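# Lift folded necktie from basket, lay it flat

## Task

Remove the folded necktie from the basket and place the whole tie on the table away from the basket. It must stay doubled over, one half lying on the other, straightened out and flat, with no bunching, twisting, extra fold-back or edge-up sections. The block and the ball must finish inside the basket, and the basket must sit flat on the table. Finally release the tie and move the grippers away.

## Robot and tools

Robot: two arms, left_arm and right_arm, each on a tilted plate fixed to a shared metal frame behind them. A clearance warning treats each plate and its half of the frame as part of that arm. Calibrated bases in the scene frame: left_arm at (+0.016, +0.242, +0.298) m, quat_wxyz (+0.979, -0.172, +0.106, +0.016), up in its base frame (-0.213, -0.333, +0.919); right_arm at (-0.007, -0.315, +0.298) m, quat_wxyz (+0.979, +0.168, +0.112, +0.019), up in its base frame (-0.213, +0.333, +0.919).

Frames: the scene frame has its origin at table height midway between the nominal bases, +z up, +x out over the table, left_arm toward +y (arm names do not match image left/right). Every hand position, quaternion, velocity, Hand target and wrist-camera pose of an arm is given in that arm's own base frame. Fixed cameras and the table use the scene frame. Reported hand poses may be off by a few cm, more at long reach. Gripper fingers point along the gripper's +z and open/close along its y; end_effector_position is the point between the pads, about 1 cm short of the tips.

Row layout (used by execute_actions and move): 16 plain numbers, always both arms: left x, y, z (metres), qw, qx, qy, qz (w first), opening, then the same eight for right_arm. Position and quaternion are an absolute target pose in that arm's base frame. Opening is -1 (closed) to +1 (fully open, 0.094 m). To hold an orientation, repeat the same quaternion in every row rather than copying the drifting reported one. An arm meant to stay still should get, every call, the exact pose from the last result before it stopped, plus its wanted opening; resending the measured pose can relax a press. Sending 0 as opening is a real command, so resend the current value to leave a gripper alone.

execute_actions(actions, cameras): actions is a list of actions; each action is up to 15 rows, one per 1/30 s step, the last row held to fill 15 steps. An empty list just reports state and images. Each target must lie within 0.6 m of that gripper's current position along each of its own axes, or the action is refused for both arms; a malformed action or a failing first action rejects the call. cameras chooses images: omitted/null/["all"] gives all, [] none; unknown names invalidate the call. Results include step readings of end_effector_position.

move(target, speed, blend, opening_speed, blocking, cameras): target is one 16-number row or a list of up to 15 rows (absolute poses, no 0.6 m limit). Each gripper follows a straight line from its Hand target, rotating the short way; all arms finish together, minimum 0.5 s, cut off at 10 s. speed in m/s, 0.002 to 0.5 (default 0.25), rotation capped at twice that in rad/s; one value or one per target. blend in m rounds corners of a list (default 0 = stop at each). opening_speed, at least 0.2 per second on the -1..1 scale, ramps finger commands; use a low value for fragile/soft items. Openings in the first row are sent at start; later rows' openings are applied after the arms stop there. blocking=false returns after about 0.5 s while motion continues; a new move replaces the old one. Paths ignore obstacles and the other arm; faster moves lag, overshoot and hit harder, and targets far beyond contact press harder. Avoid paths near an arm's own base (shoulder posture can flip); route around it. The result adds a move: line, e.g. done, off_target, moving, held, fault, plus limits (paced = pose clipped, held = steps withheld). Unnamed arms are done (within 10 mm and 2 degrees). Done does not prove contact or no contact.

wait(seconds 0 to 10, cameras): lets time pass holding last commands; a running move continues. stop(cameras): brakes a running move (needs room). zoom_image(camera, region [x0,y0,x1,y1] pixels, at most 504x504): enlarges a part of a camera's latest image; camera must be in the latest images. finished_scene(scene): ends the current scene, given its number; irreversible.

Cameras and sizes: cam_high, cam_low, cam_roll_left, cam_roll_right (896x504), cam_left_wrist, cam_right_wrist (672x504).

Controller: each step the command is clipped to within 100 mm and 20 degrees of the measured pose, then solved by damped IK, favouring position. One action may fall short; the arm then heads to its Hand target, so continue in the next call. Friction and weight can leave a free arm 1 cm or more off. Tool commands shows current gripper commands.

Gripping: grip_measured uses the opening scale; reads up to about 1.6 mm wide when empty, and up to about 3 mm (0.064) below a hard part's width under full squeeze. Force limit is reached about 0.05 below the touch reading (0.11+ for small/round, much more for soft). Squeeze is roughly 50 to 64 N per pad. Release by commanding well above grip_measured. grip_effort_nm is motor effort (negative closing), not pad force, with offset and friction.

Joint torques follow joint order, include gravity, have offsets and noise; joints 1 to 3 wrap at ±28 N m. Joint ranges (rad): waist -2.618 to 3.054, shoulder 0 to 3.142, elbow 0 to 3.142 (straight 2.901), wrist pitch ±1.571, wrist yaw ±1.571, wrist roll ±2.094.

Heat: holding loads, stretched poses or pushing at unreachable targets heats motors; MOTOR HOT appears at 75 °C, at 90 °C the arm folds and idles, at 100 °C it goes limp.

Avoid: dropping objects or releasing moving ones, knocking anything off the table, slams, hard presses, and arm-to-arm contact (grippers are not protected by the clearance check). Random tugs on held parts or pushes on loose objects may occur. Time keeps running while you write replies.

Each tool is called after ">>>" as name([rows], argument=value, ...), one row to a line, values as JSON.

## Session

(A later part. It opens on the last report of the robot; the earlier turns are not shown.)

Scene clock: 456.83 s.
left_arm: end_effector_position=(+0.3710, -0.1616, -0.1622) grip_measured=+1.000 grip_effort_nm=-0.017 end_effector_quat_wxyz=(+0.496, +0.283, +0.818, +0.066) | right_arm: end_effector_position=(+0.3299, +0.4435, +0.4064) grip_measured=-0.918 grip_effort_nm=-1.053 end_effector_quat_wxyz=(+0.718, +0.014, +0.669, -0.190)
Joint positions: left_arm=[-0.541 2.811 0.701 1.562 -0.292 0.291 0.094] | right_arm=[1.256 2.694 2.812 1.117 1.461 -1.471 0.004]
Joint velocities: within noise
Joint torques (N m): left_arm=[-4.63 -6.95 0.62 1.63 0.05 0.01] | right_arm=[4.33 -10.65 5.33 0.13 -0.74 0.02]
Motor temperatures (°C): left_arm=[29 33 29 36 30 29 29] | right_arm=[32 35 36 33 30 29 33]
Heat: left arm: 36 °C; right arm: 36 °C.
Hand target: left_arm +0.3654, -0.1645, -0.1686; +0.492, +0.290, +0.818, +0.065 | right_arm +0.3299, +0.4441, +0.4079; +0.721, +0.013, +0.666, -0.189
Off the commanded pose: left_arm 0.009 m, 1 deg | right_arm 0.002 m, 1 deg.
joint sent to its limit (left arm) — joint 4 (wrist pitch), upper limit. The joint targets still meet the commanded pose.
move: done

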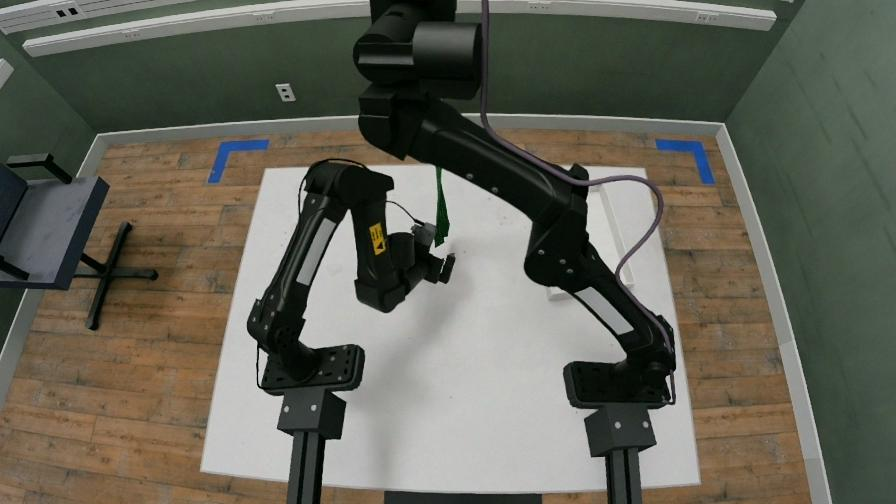

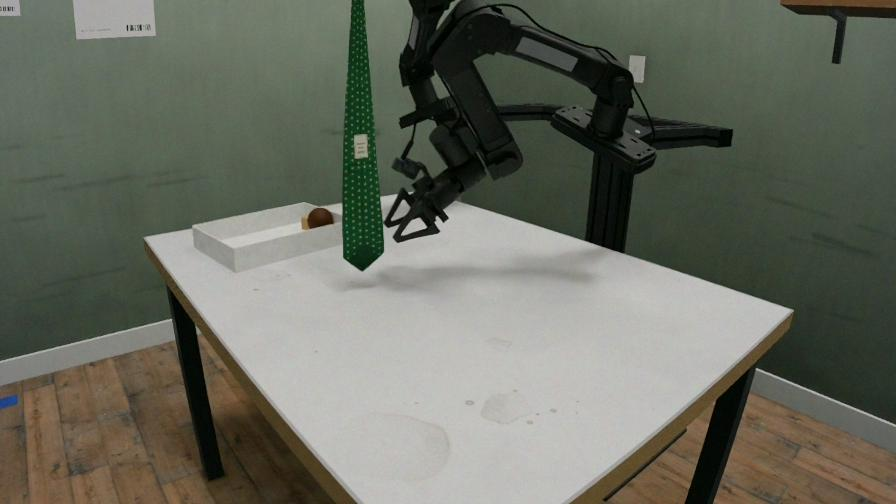

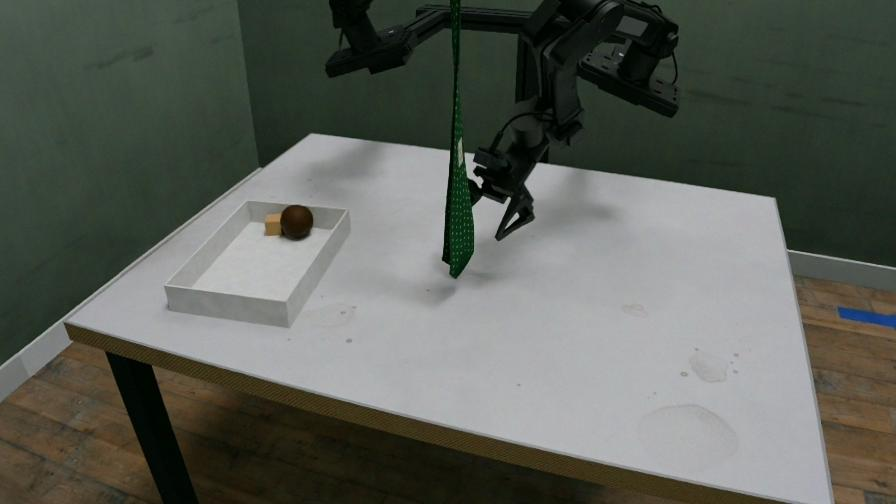

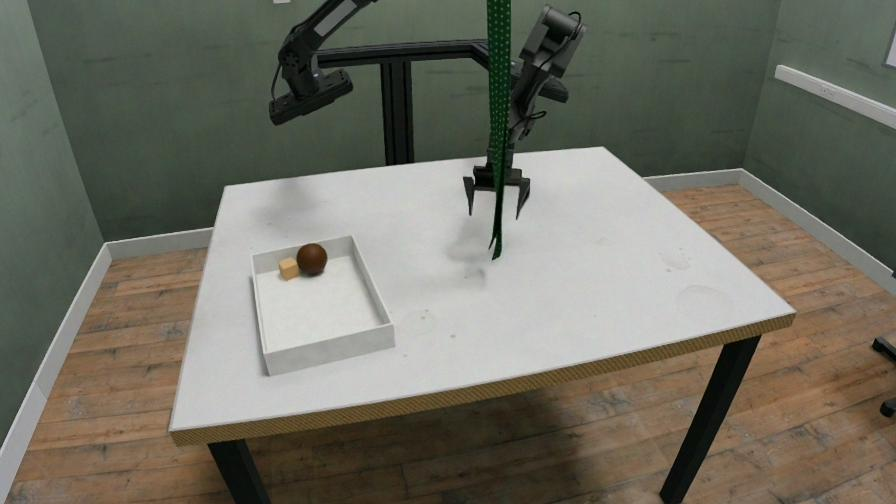

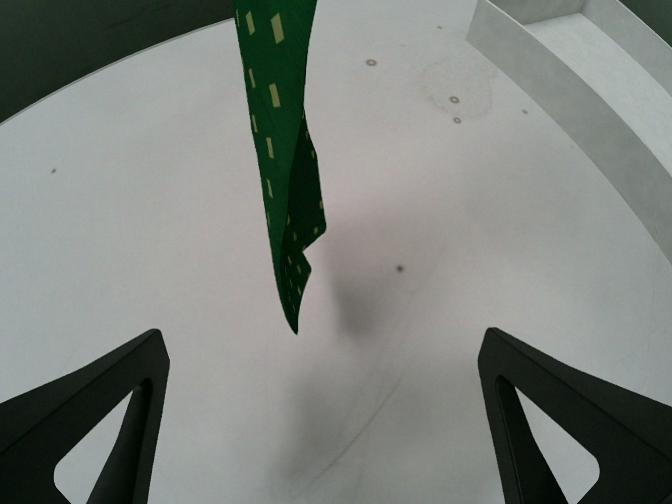

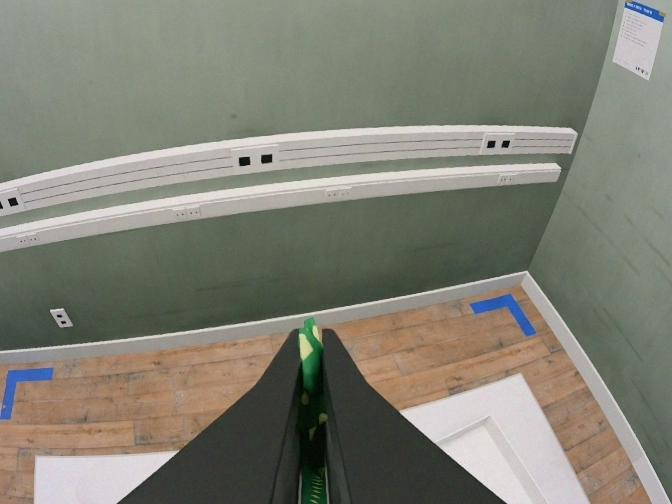

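>>> move([
  [0.4173,-0.1834,-0.1690,0.4985,0.2899,0.8141,0.0643,1,0.3299,0.4440,0.4080,0.721,0.013,0.666,-0.189,-1],
], speed=0.06)

>>> zoom_image(camera="cam_low", region=[280, 150, 480, 300])

>>> zoom_image(camera="cam_roll_right", region=[410, 130, 570, 280])

Scene clock: 470.67 s.
left_arm: end_effector_position=(+0.4152, -0.1826, -0.1683) grip_measured=+1.000 grip_effort_nm=-0.012 end_effector_quat_wxyz=(+0.503, +0.285, +0.813, +0.066) | right_arm: end_effector_position=(+0.3299, +0.4435, +0.4063) grip_measured=-0.918 grip_effort_nm=-1.053 end_effector_quat_wxyz=(+0.718, +0.014, +0.670, -0.190)
Joint positions: left_arm=[-0.525 2.811 0.89 1.391 -0.278 0.309 0.094] | right_arm=[1.256 2.694 2.812 1.117 1.462 -1.471 0.004]
Joint velocities: within noise
Joint torques (N m): left_arm=[-3.3 -10.44 1.72 1.36 0.25 0.09] | right_arm=[4.33 -10.63 5.33 0.13 -0.75 0.02]
Motor temperatures (°C): left_arm=[30 33 28 36 29 29 29] | right_arm=[32 37 36 33 30 29 33]
Heat: left arm: 36 °C; right arm: 37 °C.
Hand target: left_arm +0.4172, -0.1833, -0.1690; +0.499, +0.290, +0.814, +0.064 | right_arm +0.3299, +0.4441, +0.4079; +0.721, +0.013, +0.666, -0.189
Off the commanded pose: left_arm 0.002 m, 1 deg | right_arm 0.002 m, 1 deg.
move: done

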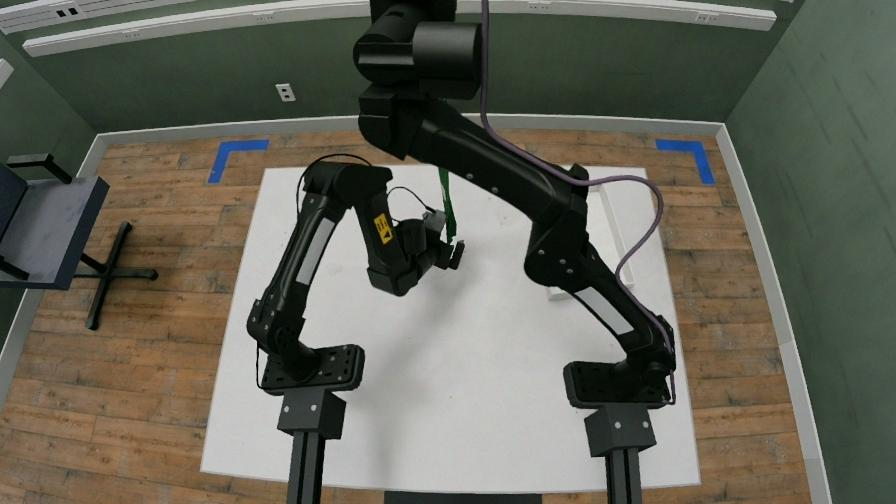

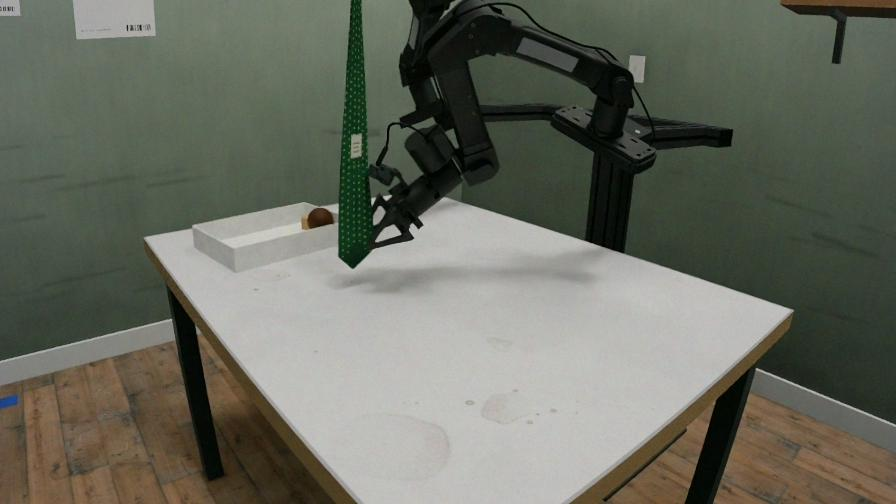

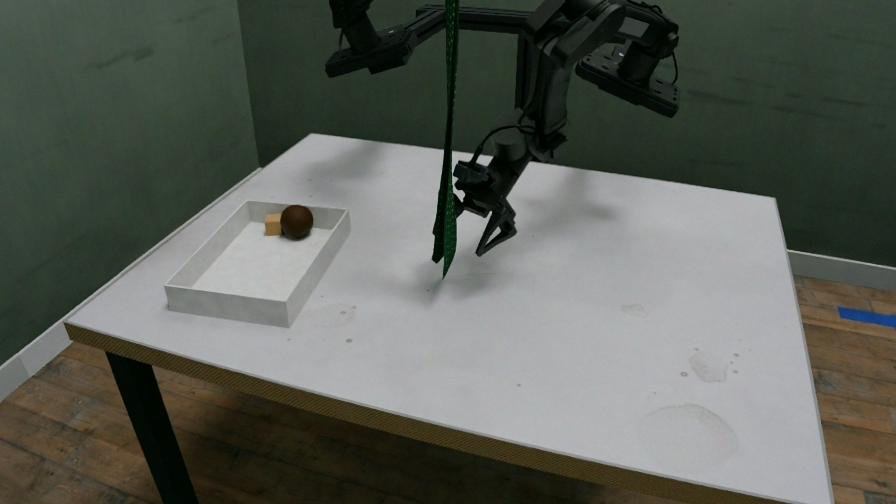

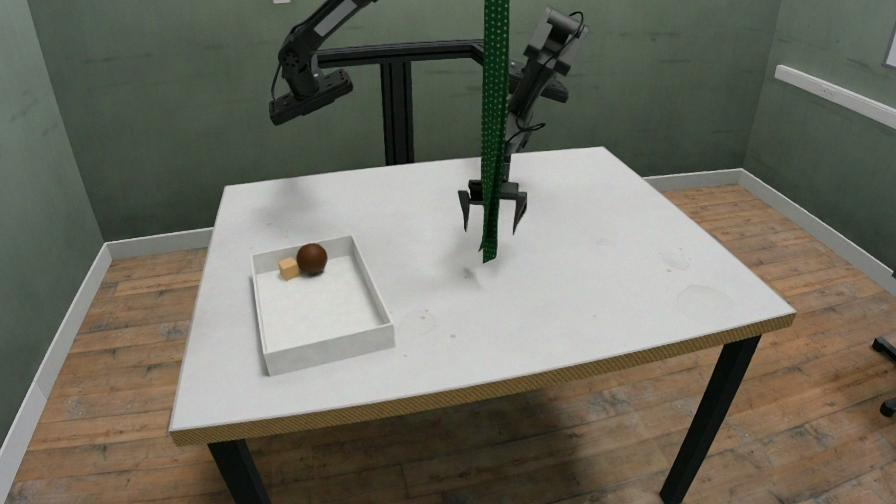

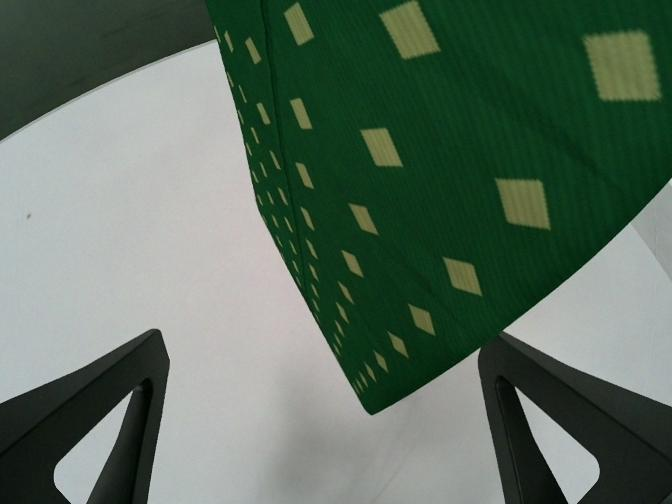

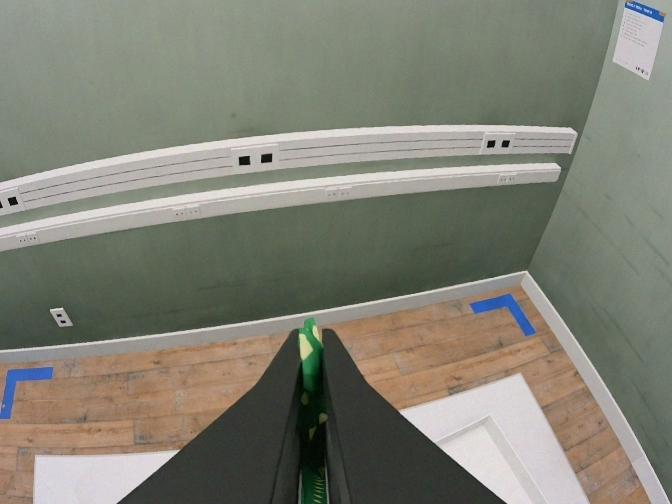

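Scaled by 2.520.

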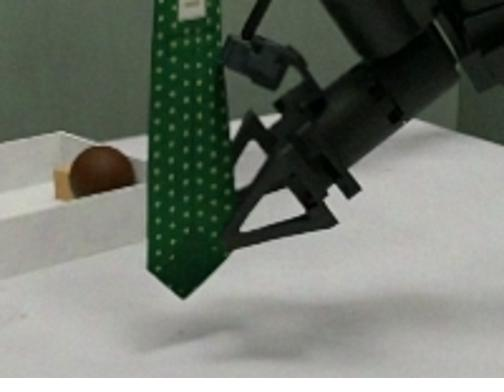

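Scaled by 3.150.

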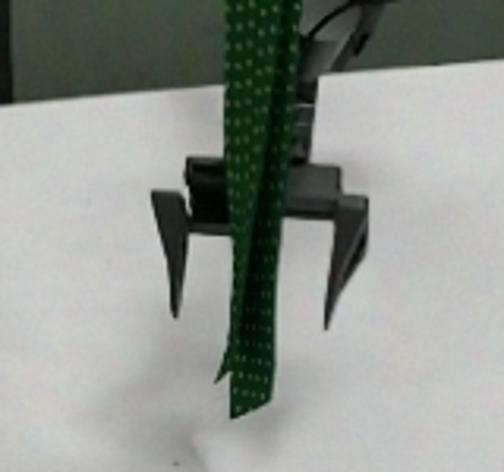

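>>> move([
  [0.4152,-0.1826,-0.1683,0.503,0.285,0.813,0.066,-1,0.3299,0.4440,0.4080,0.721,0.013,0.666,-0.189,-1],
], speed=0.06, opening_speed=0.7)

>>> zoom_image(camera="cam_low", region=[280, 150, 480, 300])

>>> zoom_image(camera="cam_roll_right", region=[410, 130, 570, 280])

Scene clock: 502.90 s.
left_arm: end_effector_position=(+0.4151, -0.1827, -0.1685) grip_measured=-0.970 grip_effort_nm=-1.009 end_effector_quat_wxyz=(+0.503, +0.285, +0.813, +0.066) | right_arm: end_effector_position=(+0.3299, +0.4435, +0.4062) grip_measured=-0.918 grip_effort_nm=-1.062 end_effector_quat_wxyz=(+0.718, +0.014, +0.670, -0.190)
Joint positions: left_arm=[-0.525 2.811 0.89 1.39 -0.277 0.309 0.001] | right_arm=[1.256 2.694 2.812 1.117 1.462 -1.471 0.004]
Joint velocities: within noise
Joint torques (N m): left_arm=[-3.67 -9.77 1.1 1.58 0.14 0.02] | right_arm=[4.34 -10.63 5.33 0.13 -0.75 0.02]
Motor temperatures (°C): left_arm=[29 35 28 36 30 29 29] | right_arm=[32 38 36 32 30 29 33]
Heat: left arm: 36 °C; right arm: 38 °C.
Hand target: left_arm +0.4151, -0.1826, -0.1683; +0.503, +0.285, +0.813, +0.066 | right_arm +0.3299, +0.4441, +0.4079; +0.721, +0.013, +0.666, -0.189
Off the commanded pose: left_arm 0.000 m, 0 deg | right_arm 0.002 m, 1 deg.
move: done

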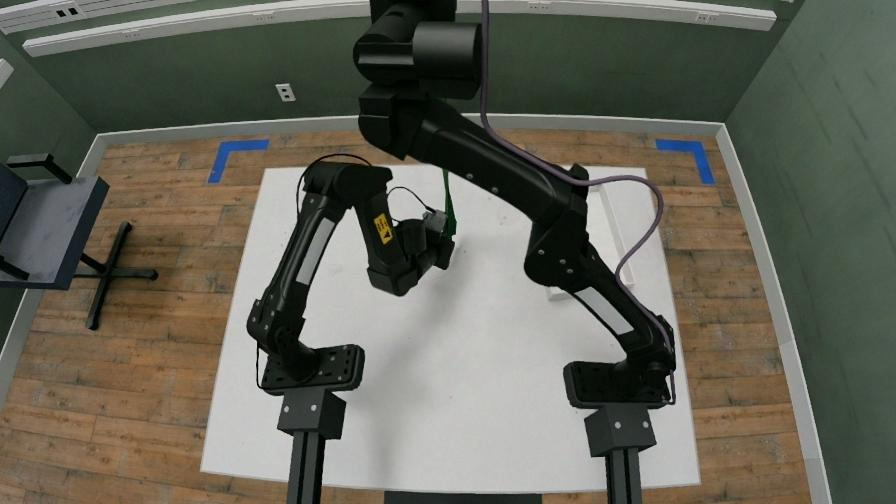

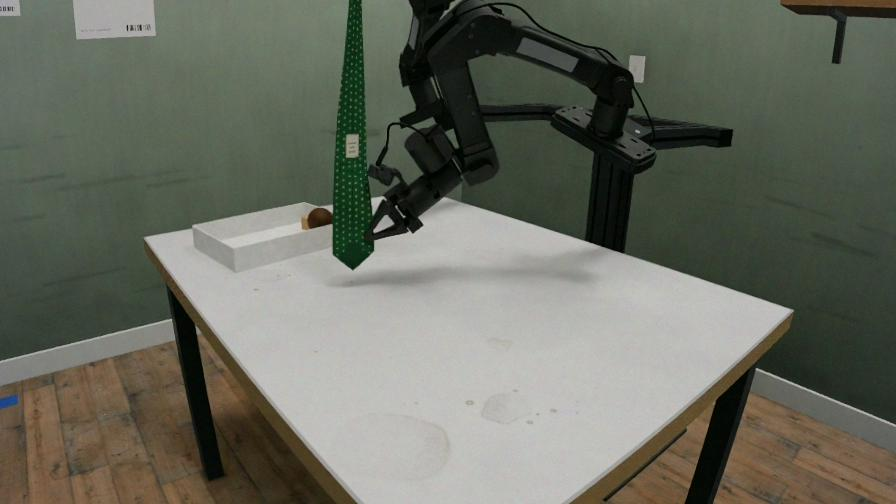

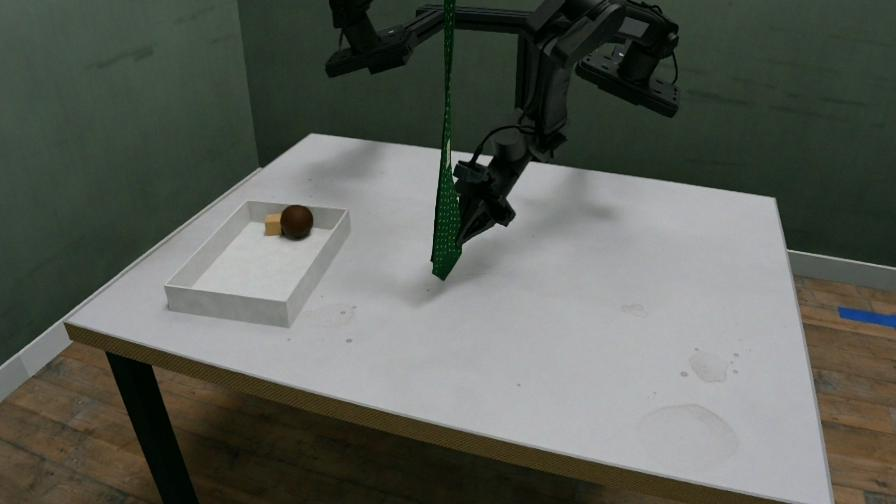

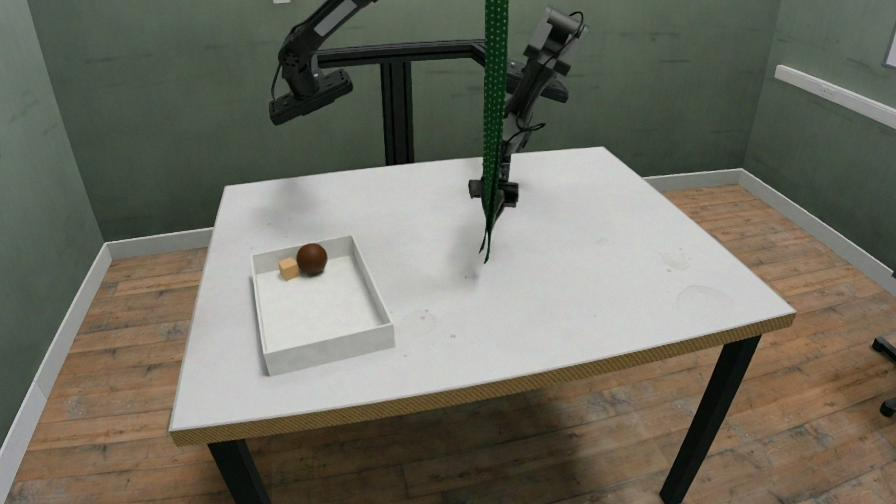

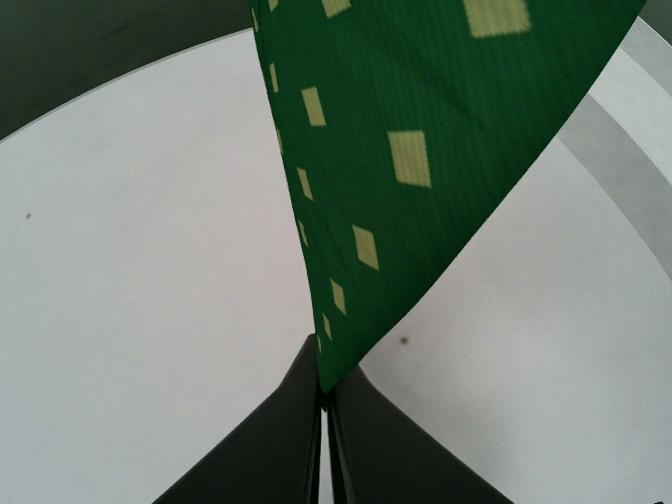

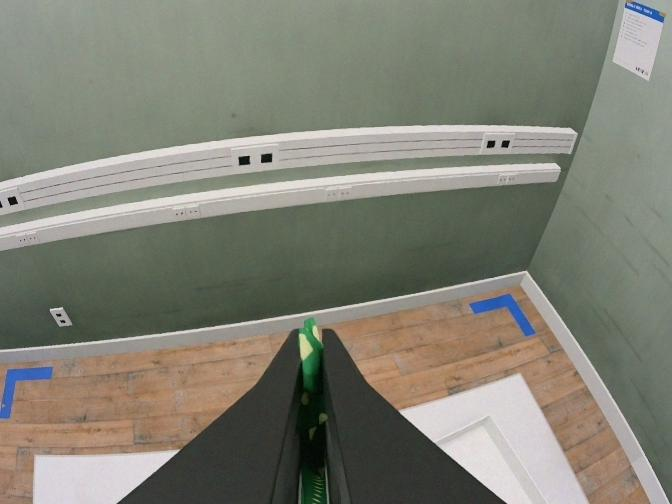

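Scaled by 2.520.

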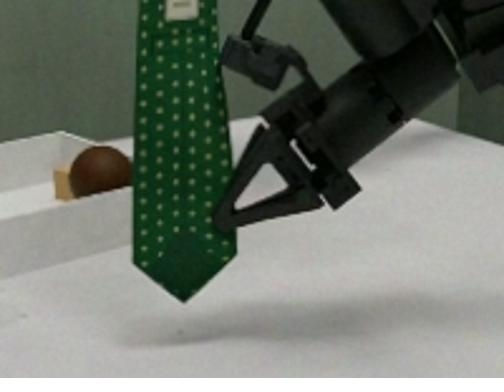

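Scaled by 3.150.

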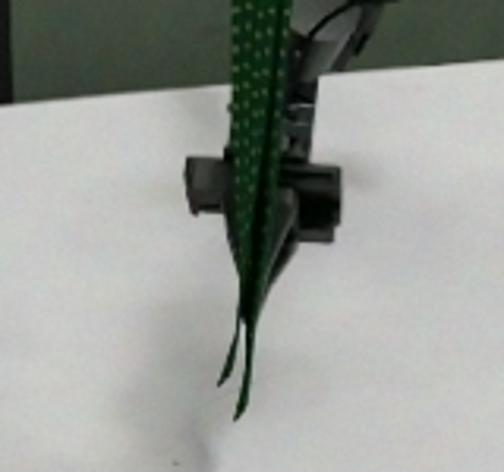

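>>> move([
  [0.4152,-0.1826,-0.1683,0.503,0.285,0.813,0.066,0.5,0.3299,0.4440,0.4080,0.721,0.013,0.666,-0.189,-1],
  [0.4336,-0.1947,-0.1726,0.5676,0.2947,0.7676,0.0386,0.5,0.3299,0.4440,0.4080,0.721,0.013,0.666,-0.189,-1],
], speed=0.06)

>>> zoom_image(camera="cam_low", region=[280, 150, 480, 300])

>>> zoom_image(camera="cam_roll_right", region=[410, 130, 570, 280])

Scene clock: 517.70 s.
left_arm: end_effector_position=(+0.4356, -0.1962, -0.1660) grip_measured=+0.497 grip_effort_nm=0.139 end_effector_quat_wxyz=(+0.566, +0.290, +0.771, +0.041) | right_arm: end_effector_position=(+0.3299, +0.4435, +0.4062) grip_measured=-0.918 grip_effort_nm=-1.057 end_effector_quat_wxyz=(+0.718, +0.014, +0.670, -0.190)
Joint positions: left_arm=[-0.499 2.931 1.001 1.558 -0.198 0.356 0.07] | right_arm=[1.256 2.694 2.812 1.117 1.462 -1.471 0.004]
Joint velocities: within noise
Joint torques (N m): left_arm=[-3.33 -8.18 1.87 1.77 0.34 0.1] | right_arm=[4.33 -10.65 5.33 0.13 -0.75 0.02]
Motor temperatures (°C): left_arm=[29 35 28 37 30 29 30] | right_arm=[32 38 36 32 30 29 33]
Heat: left arm: 37 °C; right arm: 38 °C.
Hand target: left_arm +0.4336, -0.1947, -0.1724; +0.564, +0.295, +0.770, +0.039 | right_arm +0.3299, +0.4441, +0.4079; +0.721, +0.013, +0.666, -0.189
Off the commanded pose: left_arm 0.007 m, 1 deg | right_arm 0.002 m, 1 deg.
joint sent to its limit (left arm) — joint 4 (wrist pitch), upper limit. The joint targets still meet the commanded pose.
move: done

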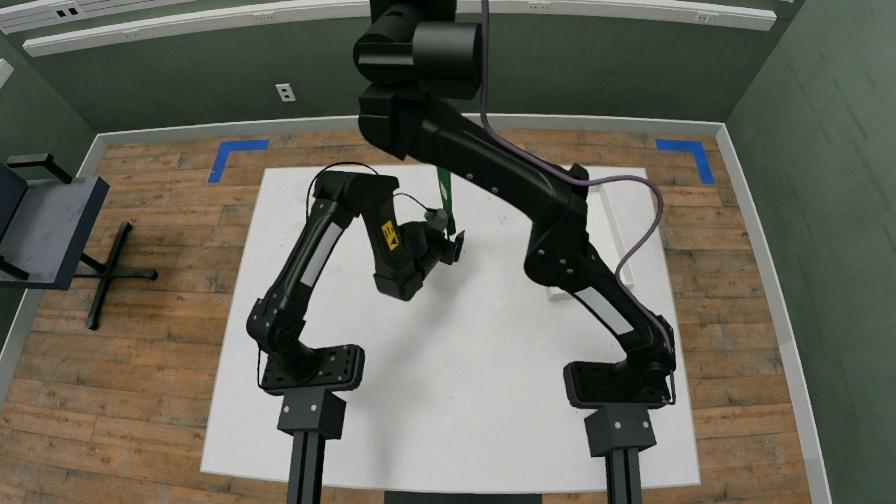

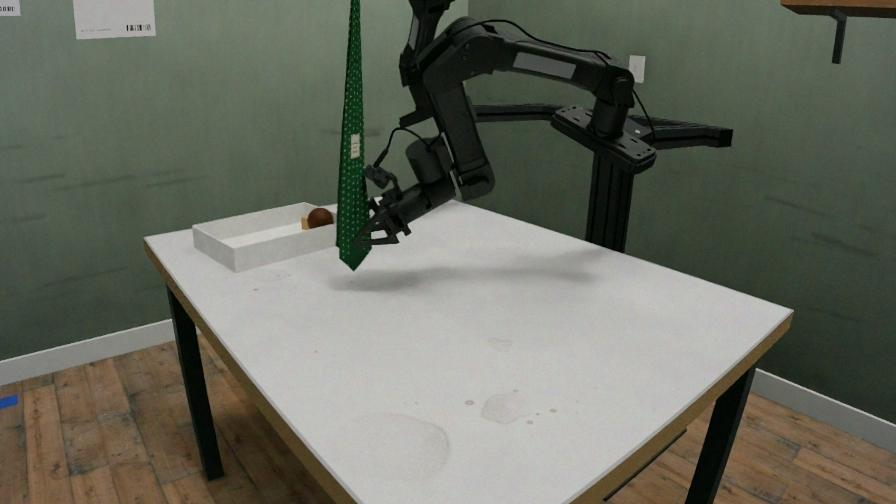

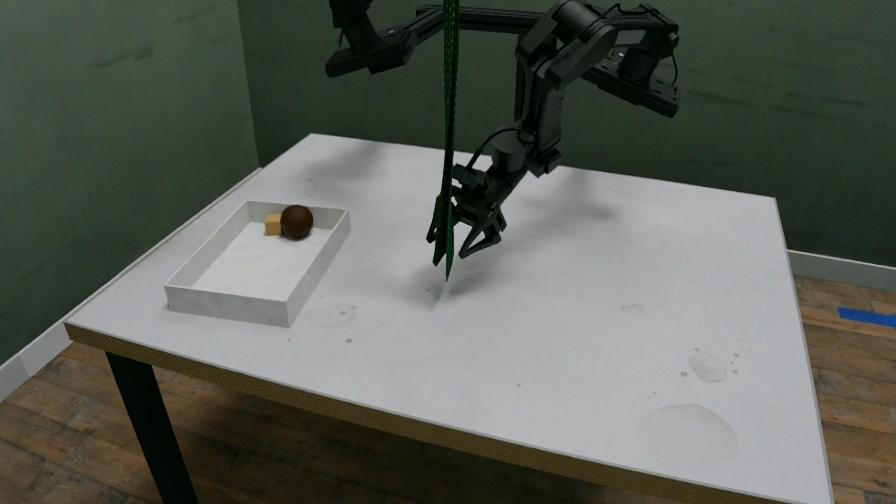

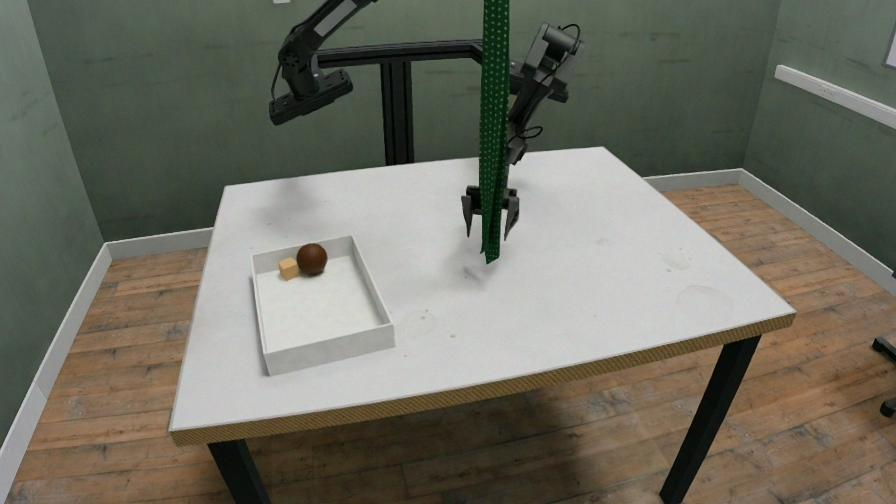

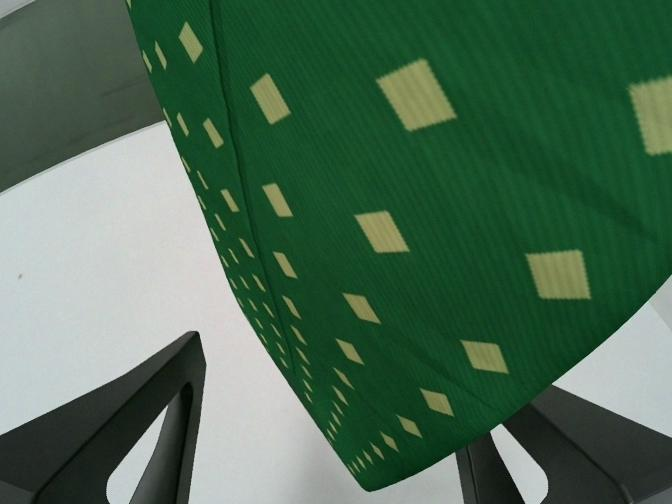

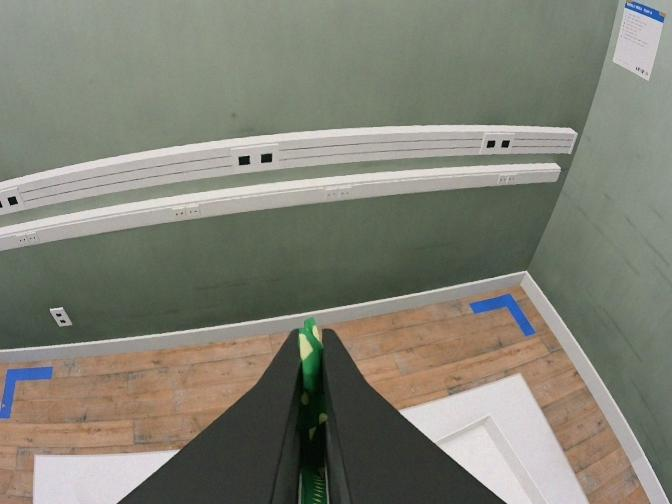

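Scaled by 2.520.

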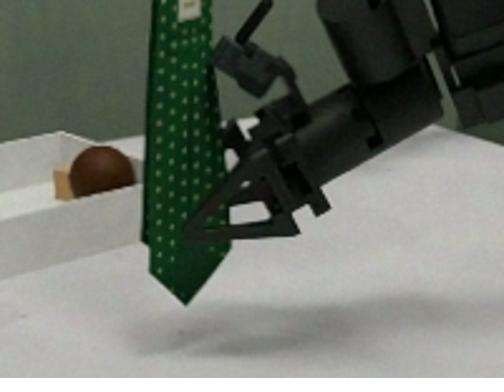

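Scaled by 3.150.

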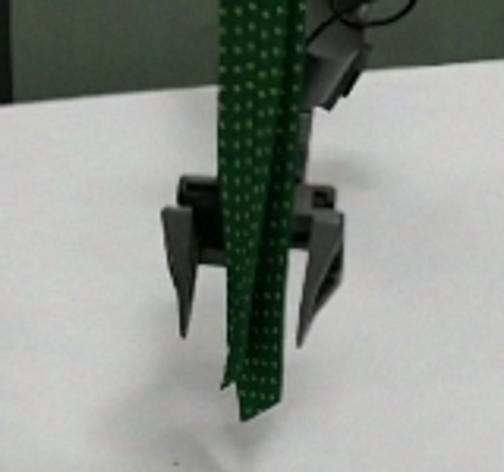

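>>> move([
  [0.4336,-0.1947,-0.1724,0.5676,0.2947,0.7676,0.0386,-1,0.3299,0.4440,0.4080,0.721,0.013,0.666,-0.189,-1],
], speed=0.06, opening_speed=0.7)

>>> zoom_image(camera="cam_low", region=[280, 150, 480, 300])

>>> zoom_image(camera="cam_roll_right", region=[410, 130, 570, 280])

Scene clock: 523.80 s.
left_arm: end_effector_position=(+0.4356, -0.1964, -0.1658) grip_measured=-0.933 grip_effort_nm=-1.033 end_effector_quat_wxyz=(+0.566, +0.290, +0.771, +0.041) | right_arm: end_effector_position=(+0.3299, +0.4435, +0.4062) grip_measured=-0.918 grip_effort_nm=-1.057 end_effector_quat_wxyz=(+0.718, +0.014, +0.670, -0.190)
Joint positions: left_arm=[-0.499 2.931 1.001 1.559 -0.197 0.356 0.003] | right_arm=[1.256 2.694 2.812 1.117 1.462 -1.471 0.004]
Joint velocities: left_arm=[within noise] | right_arm=[0.007 0.002 -0.002 -0.154 -0.022 -0.022 0]
Joint torques (N m): left_arm=[-3.34 -8.17 1.8 1.74 0.32 0.1] | right_arm=[4.33 -10.65 5.33 0.13 -0.75 0.02]
Motor temperatures (°C): left_arm=[29 35 28 37 30 29 30] | right_arm=[32 38 36 32 30 29 33]
Heat: left arm: 37 °C; right arm: 38 °C.
Hand target: left_arm +0.4336, -0.1947, -0.1723; +0.564, +0.295, +0.770, +0.039 | right_arm +0.3299, +0.4441, +0.4079; +0.721, +0.013, +0.666, -0.189
Off the commanded pose: left_arm 0.007 m, 1 deg | right_arm 0.002 m, 1 deg.
joint sent to its limit (left arm) — joint 4 (wrist pitch), upper limit. The joint targets still meet the commanded pose.
move: done

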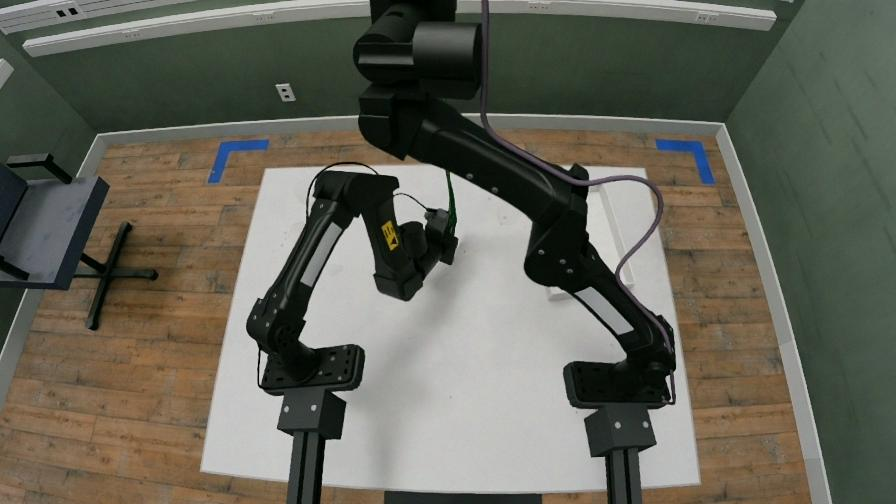

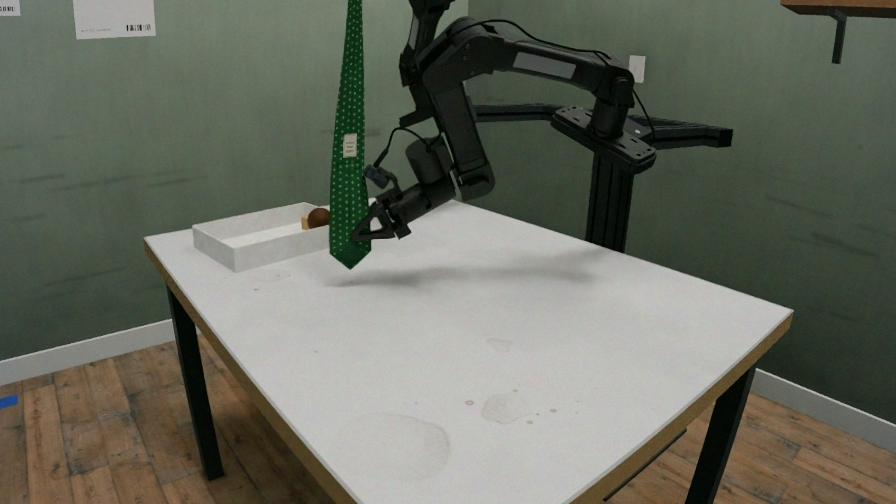

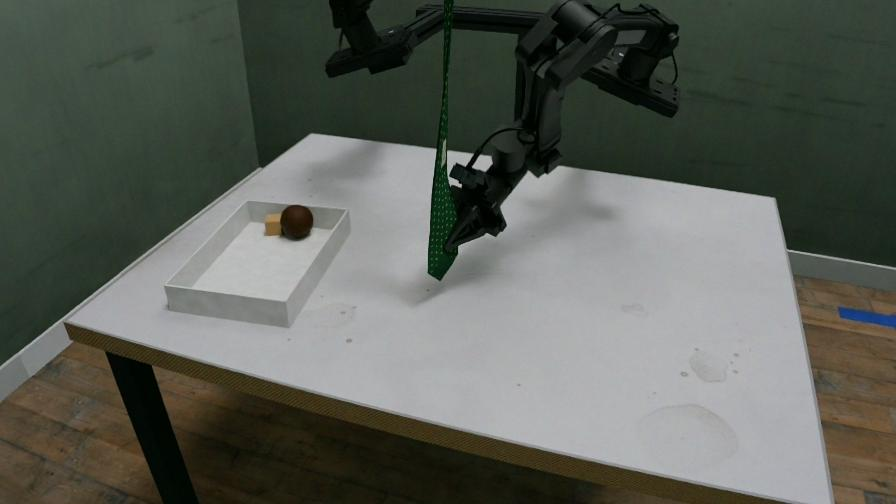

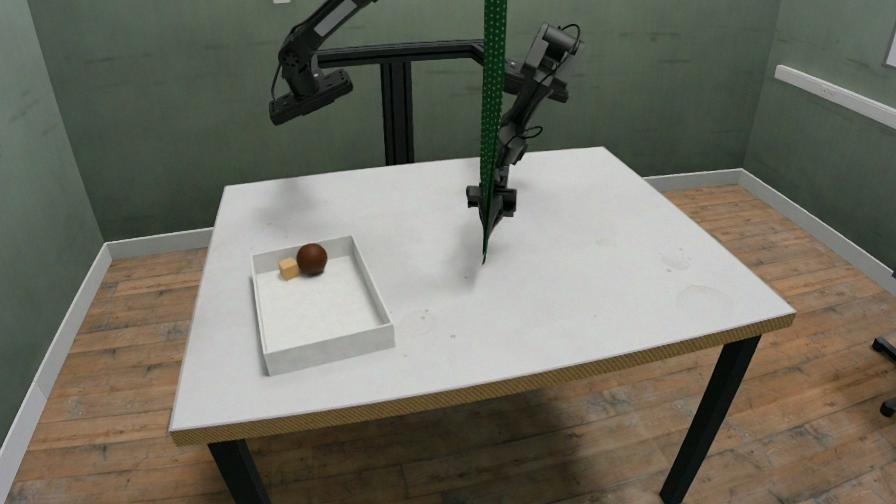

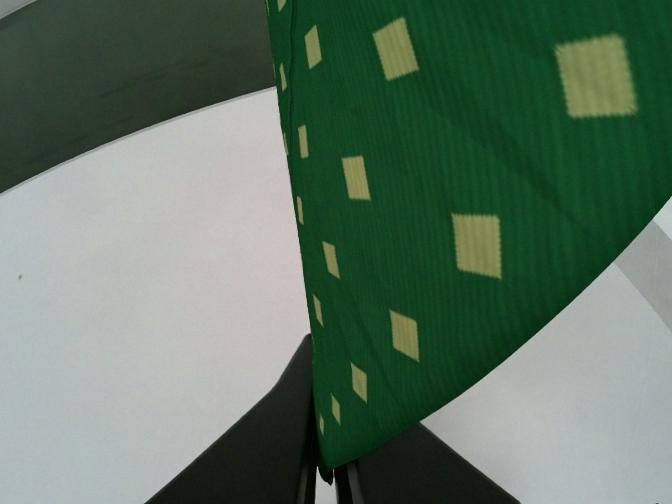

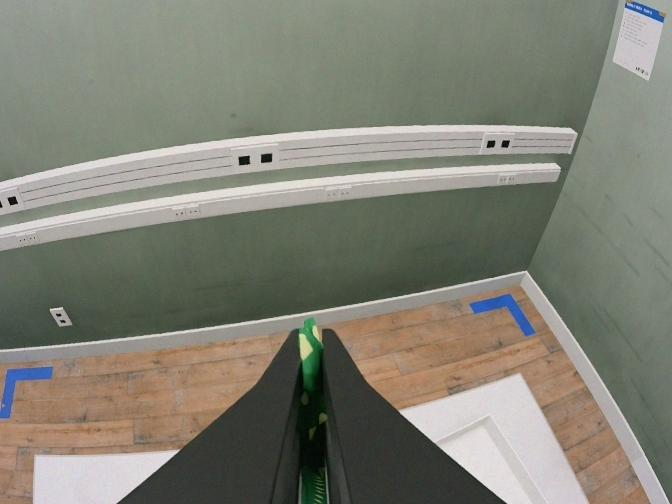

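Scaled by 2.520.

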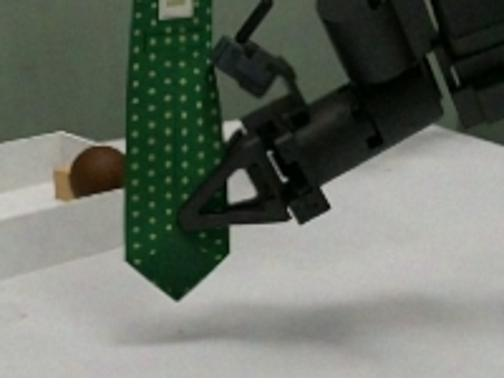

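Scaled by 3.150.

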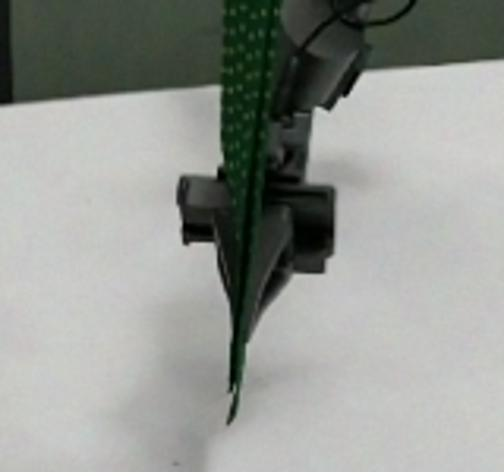

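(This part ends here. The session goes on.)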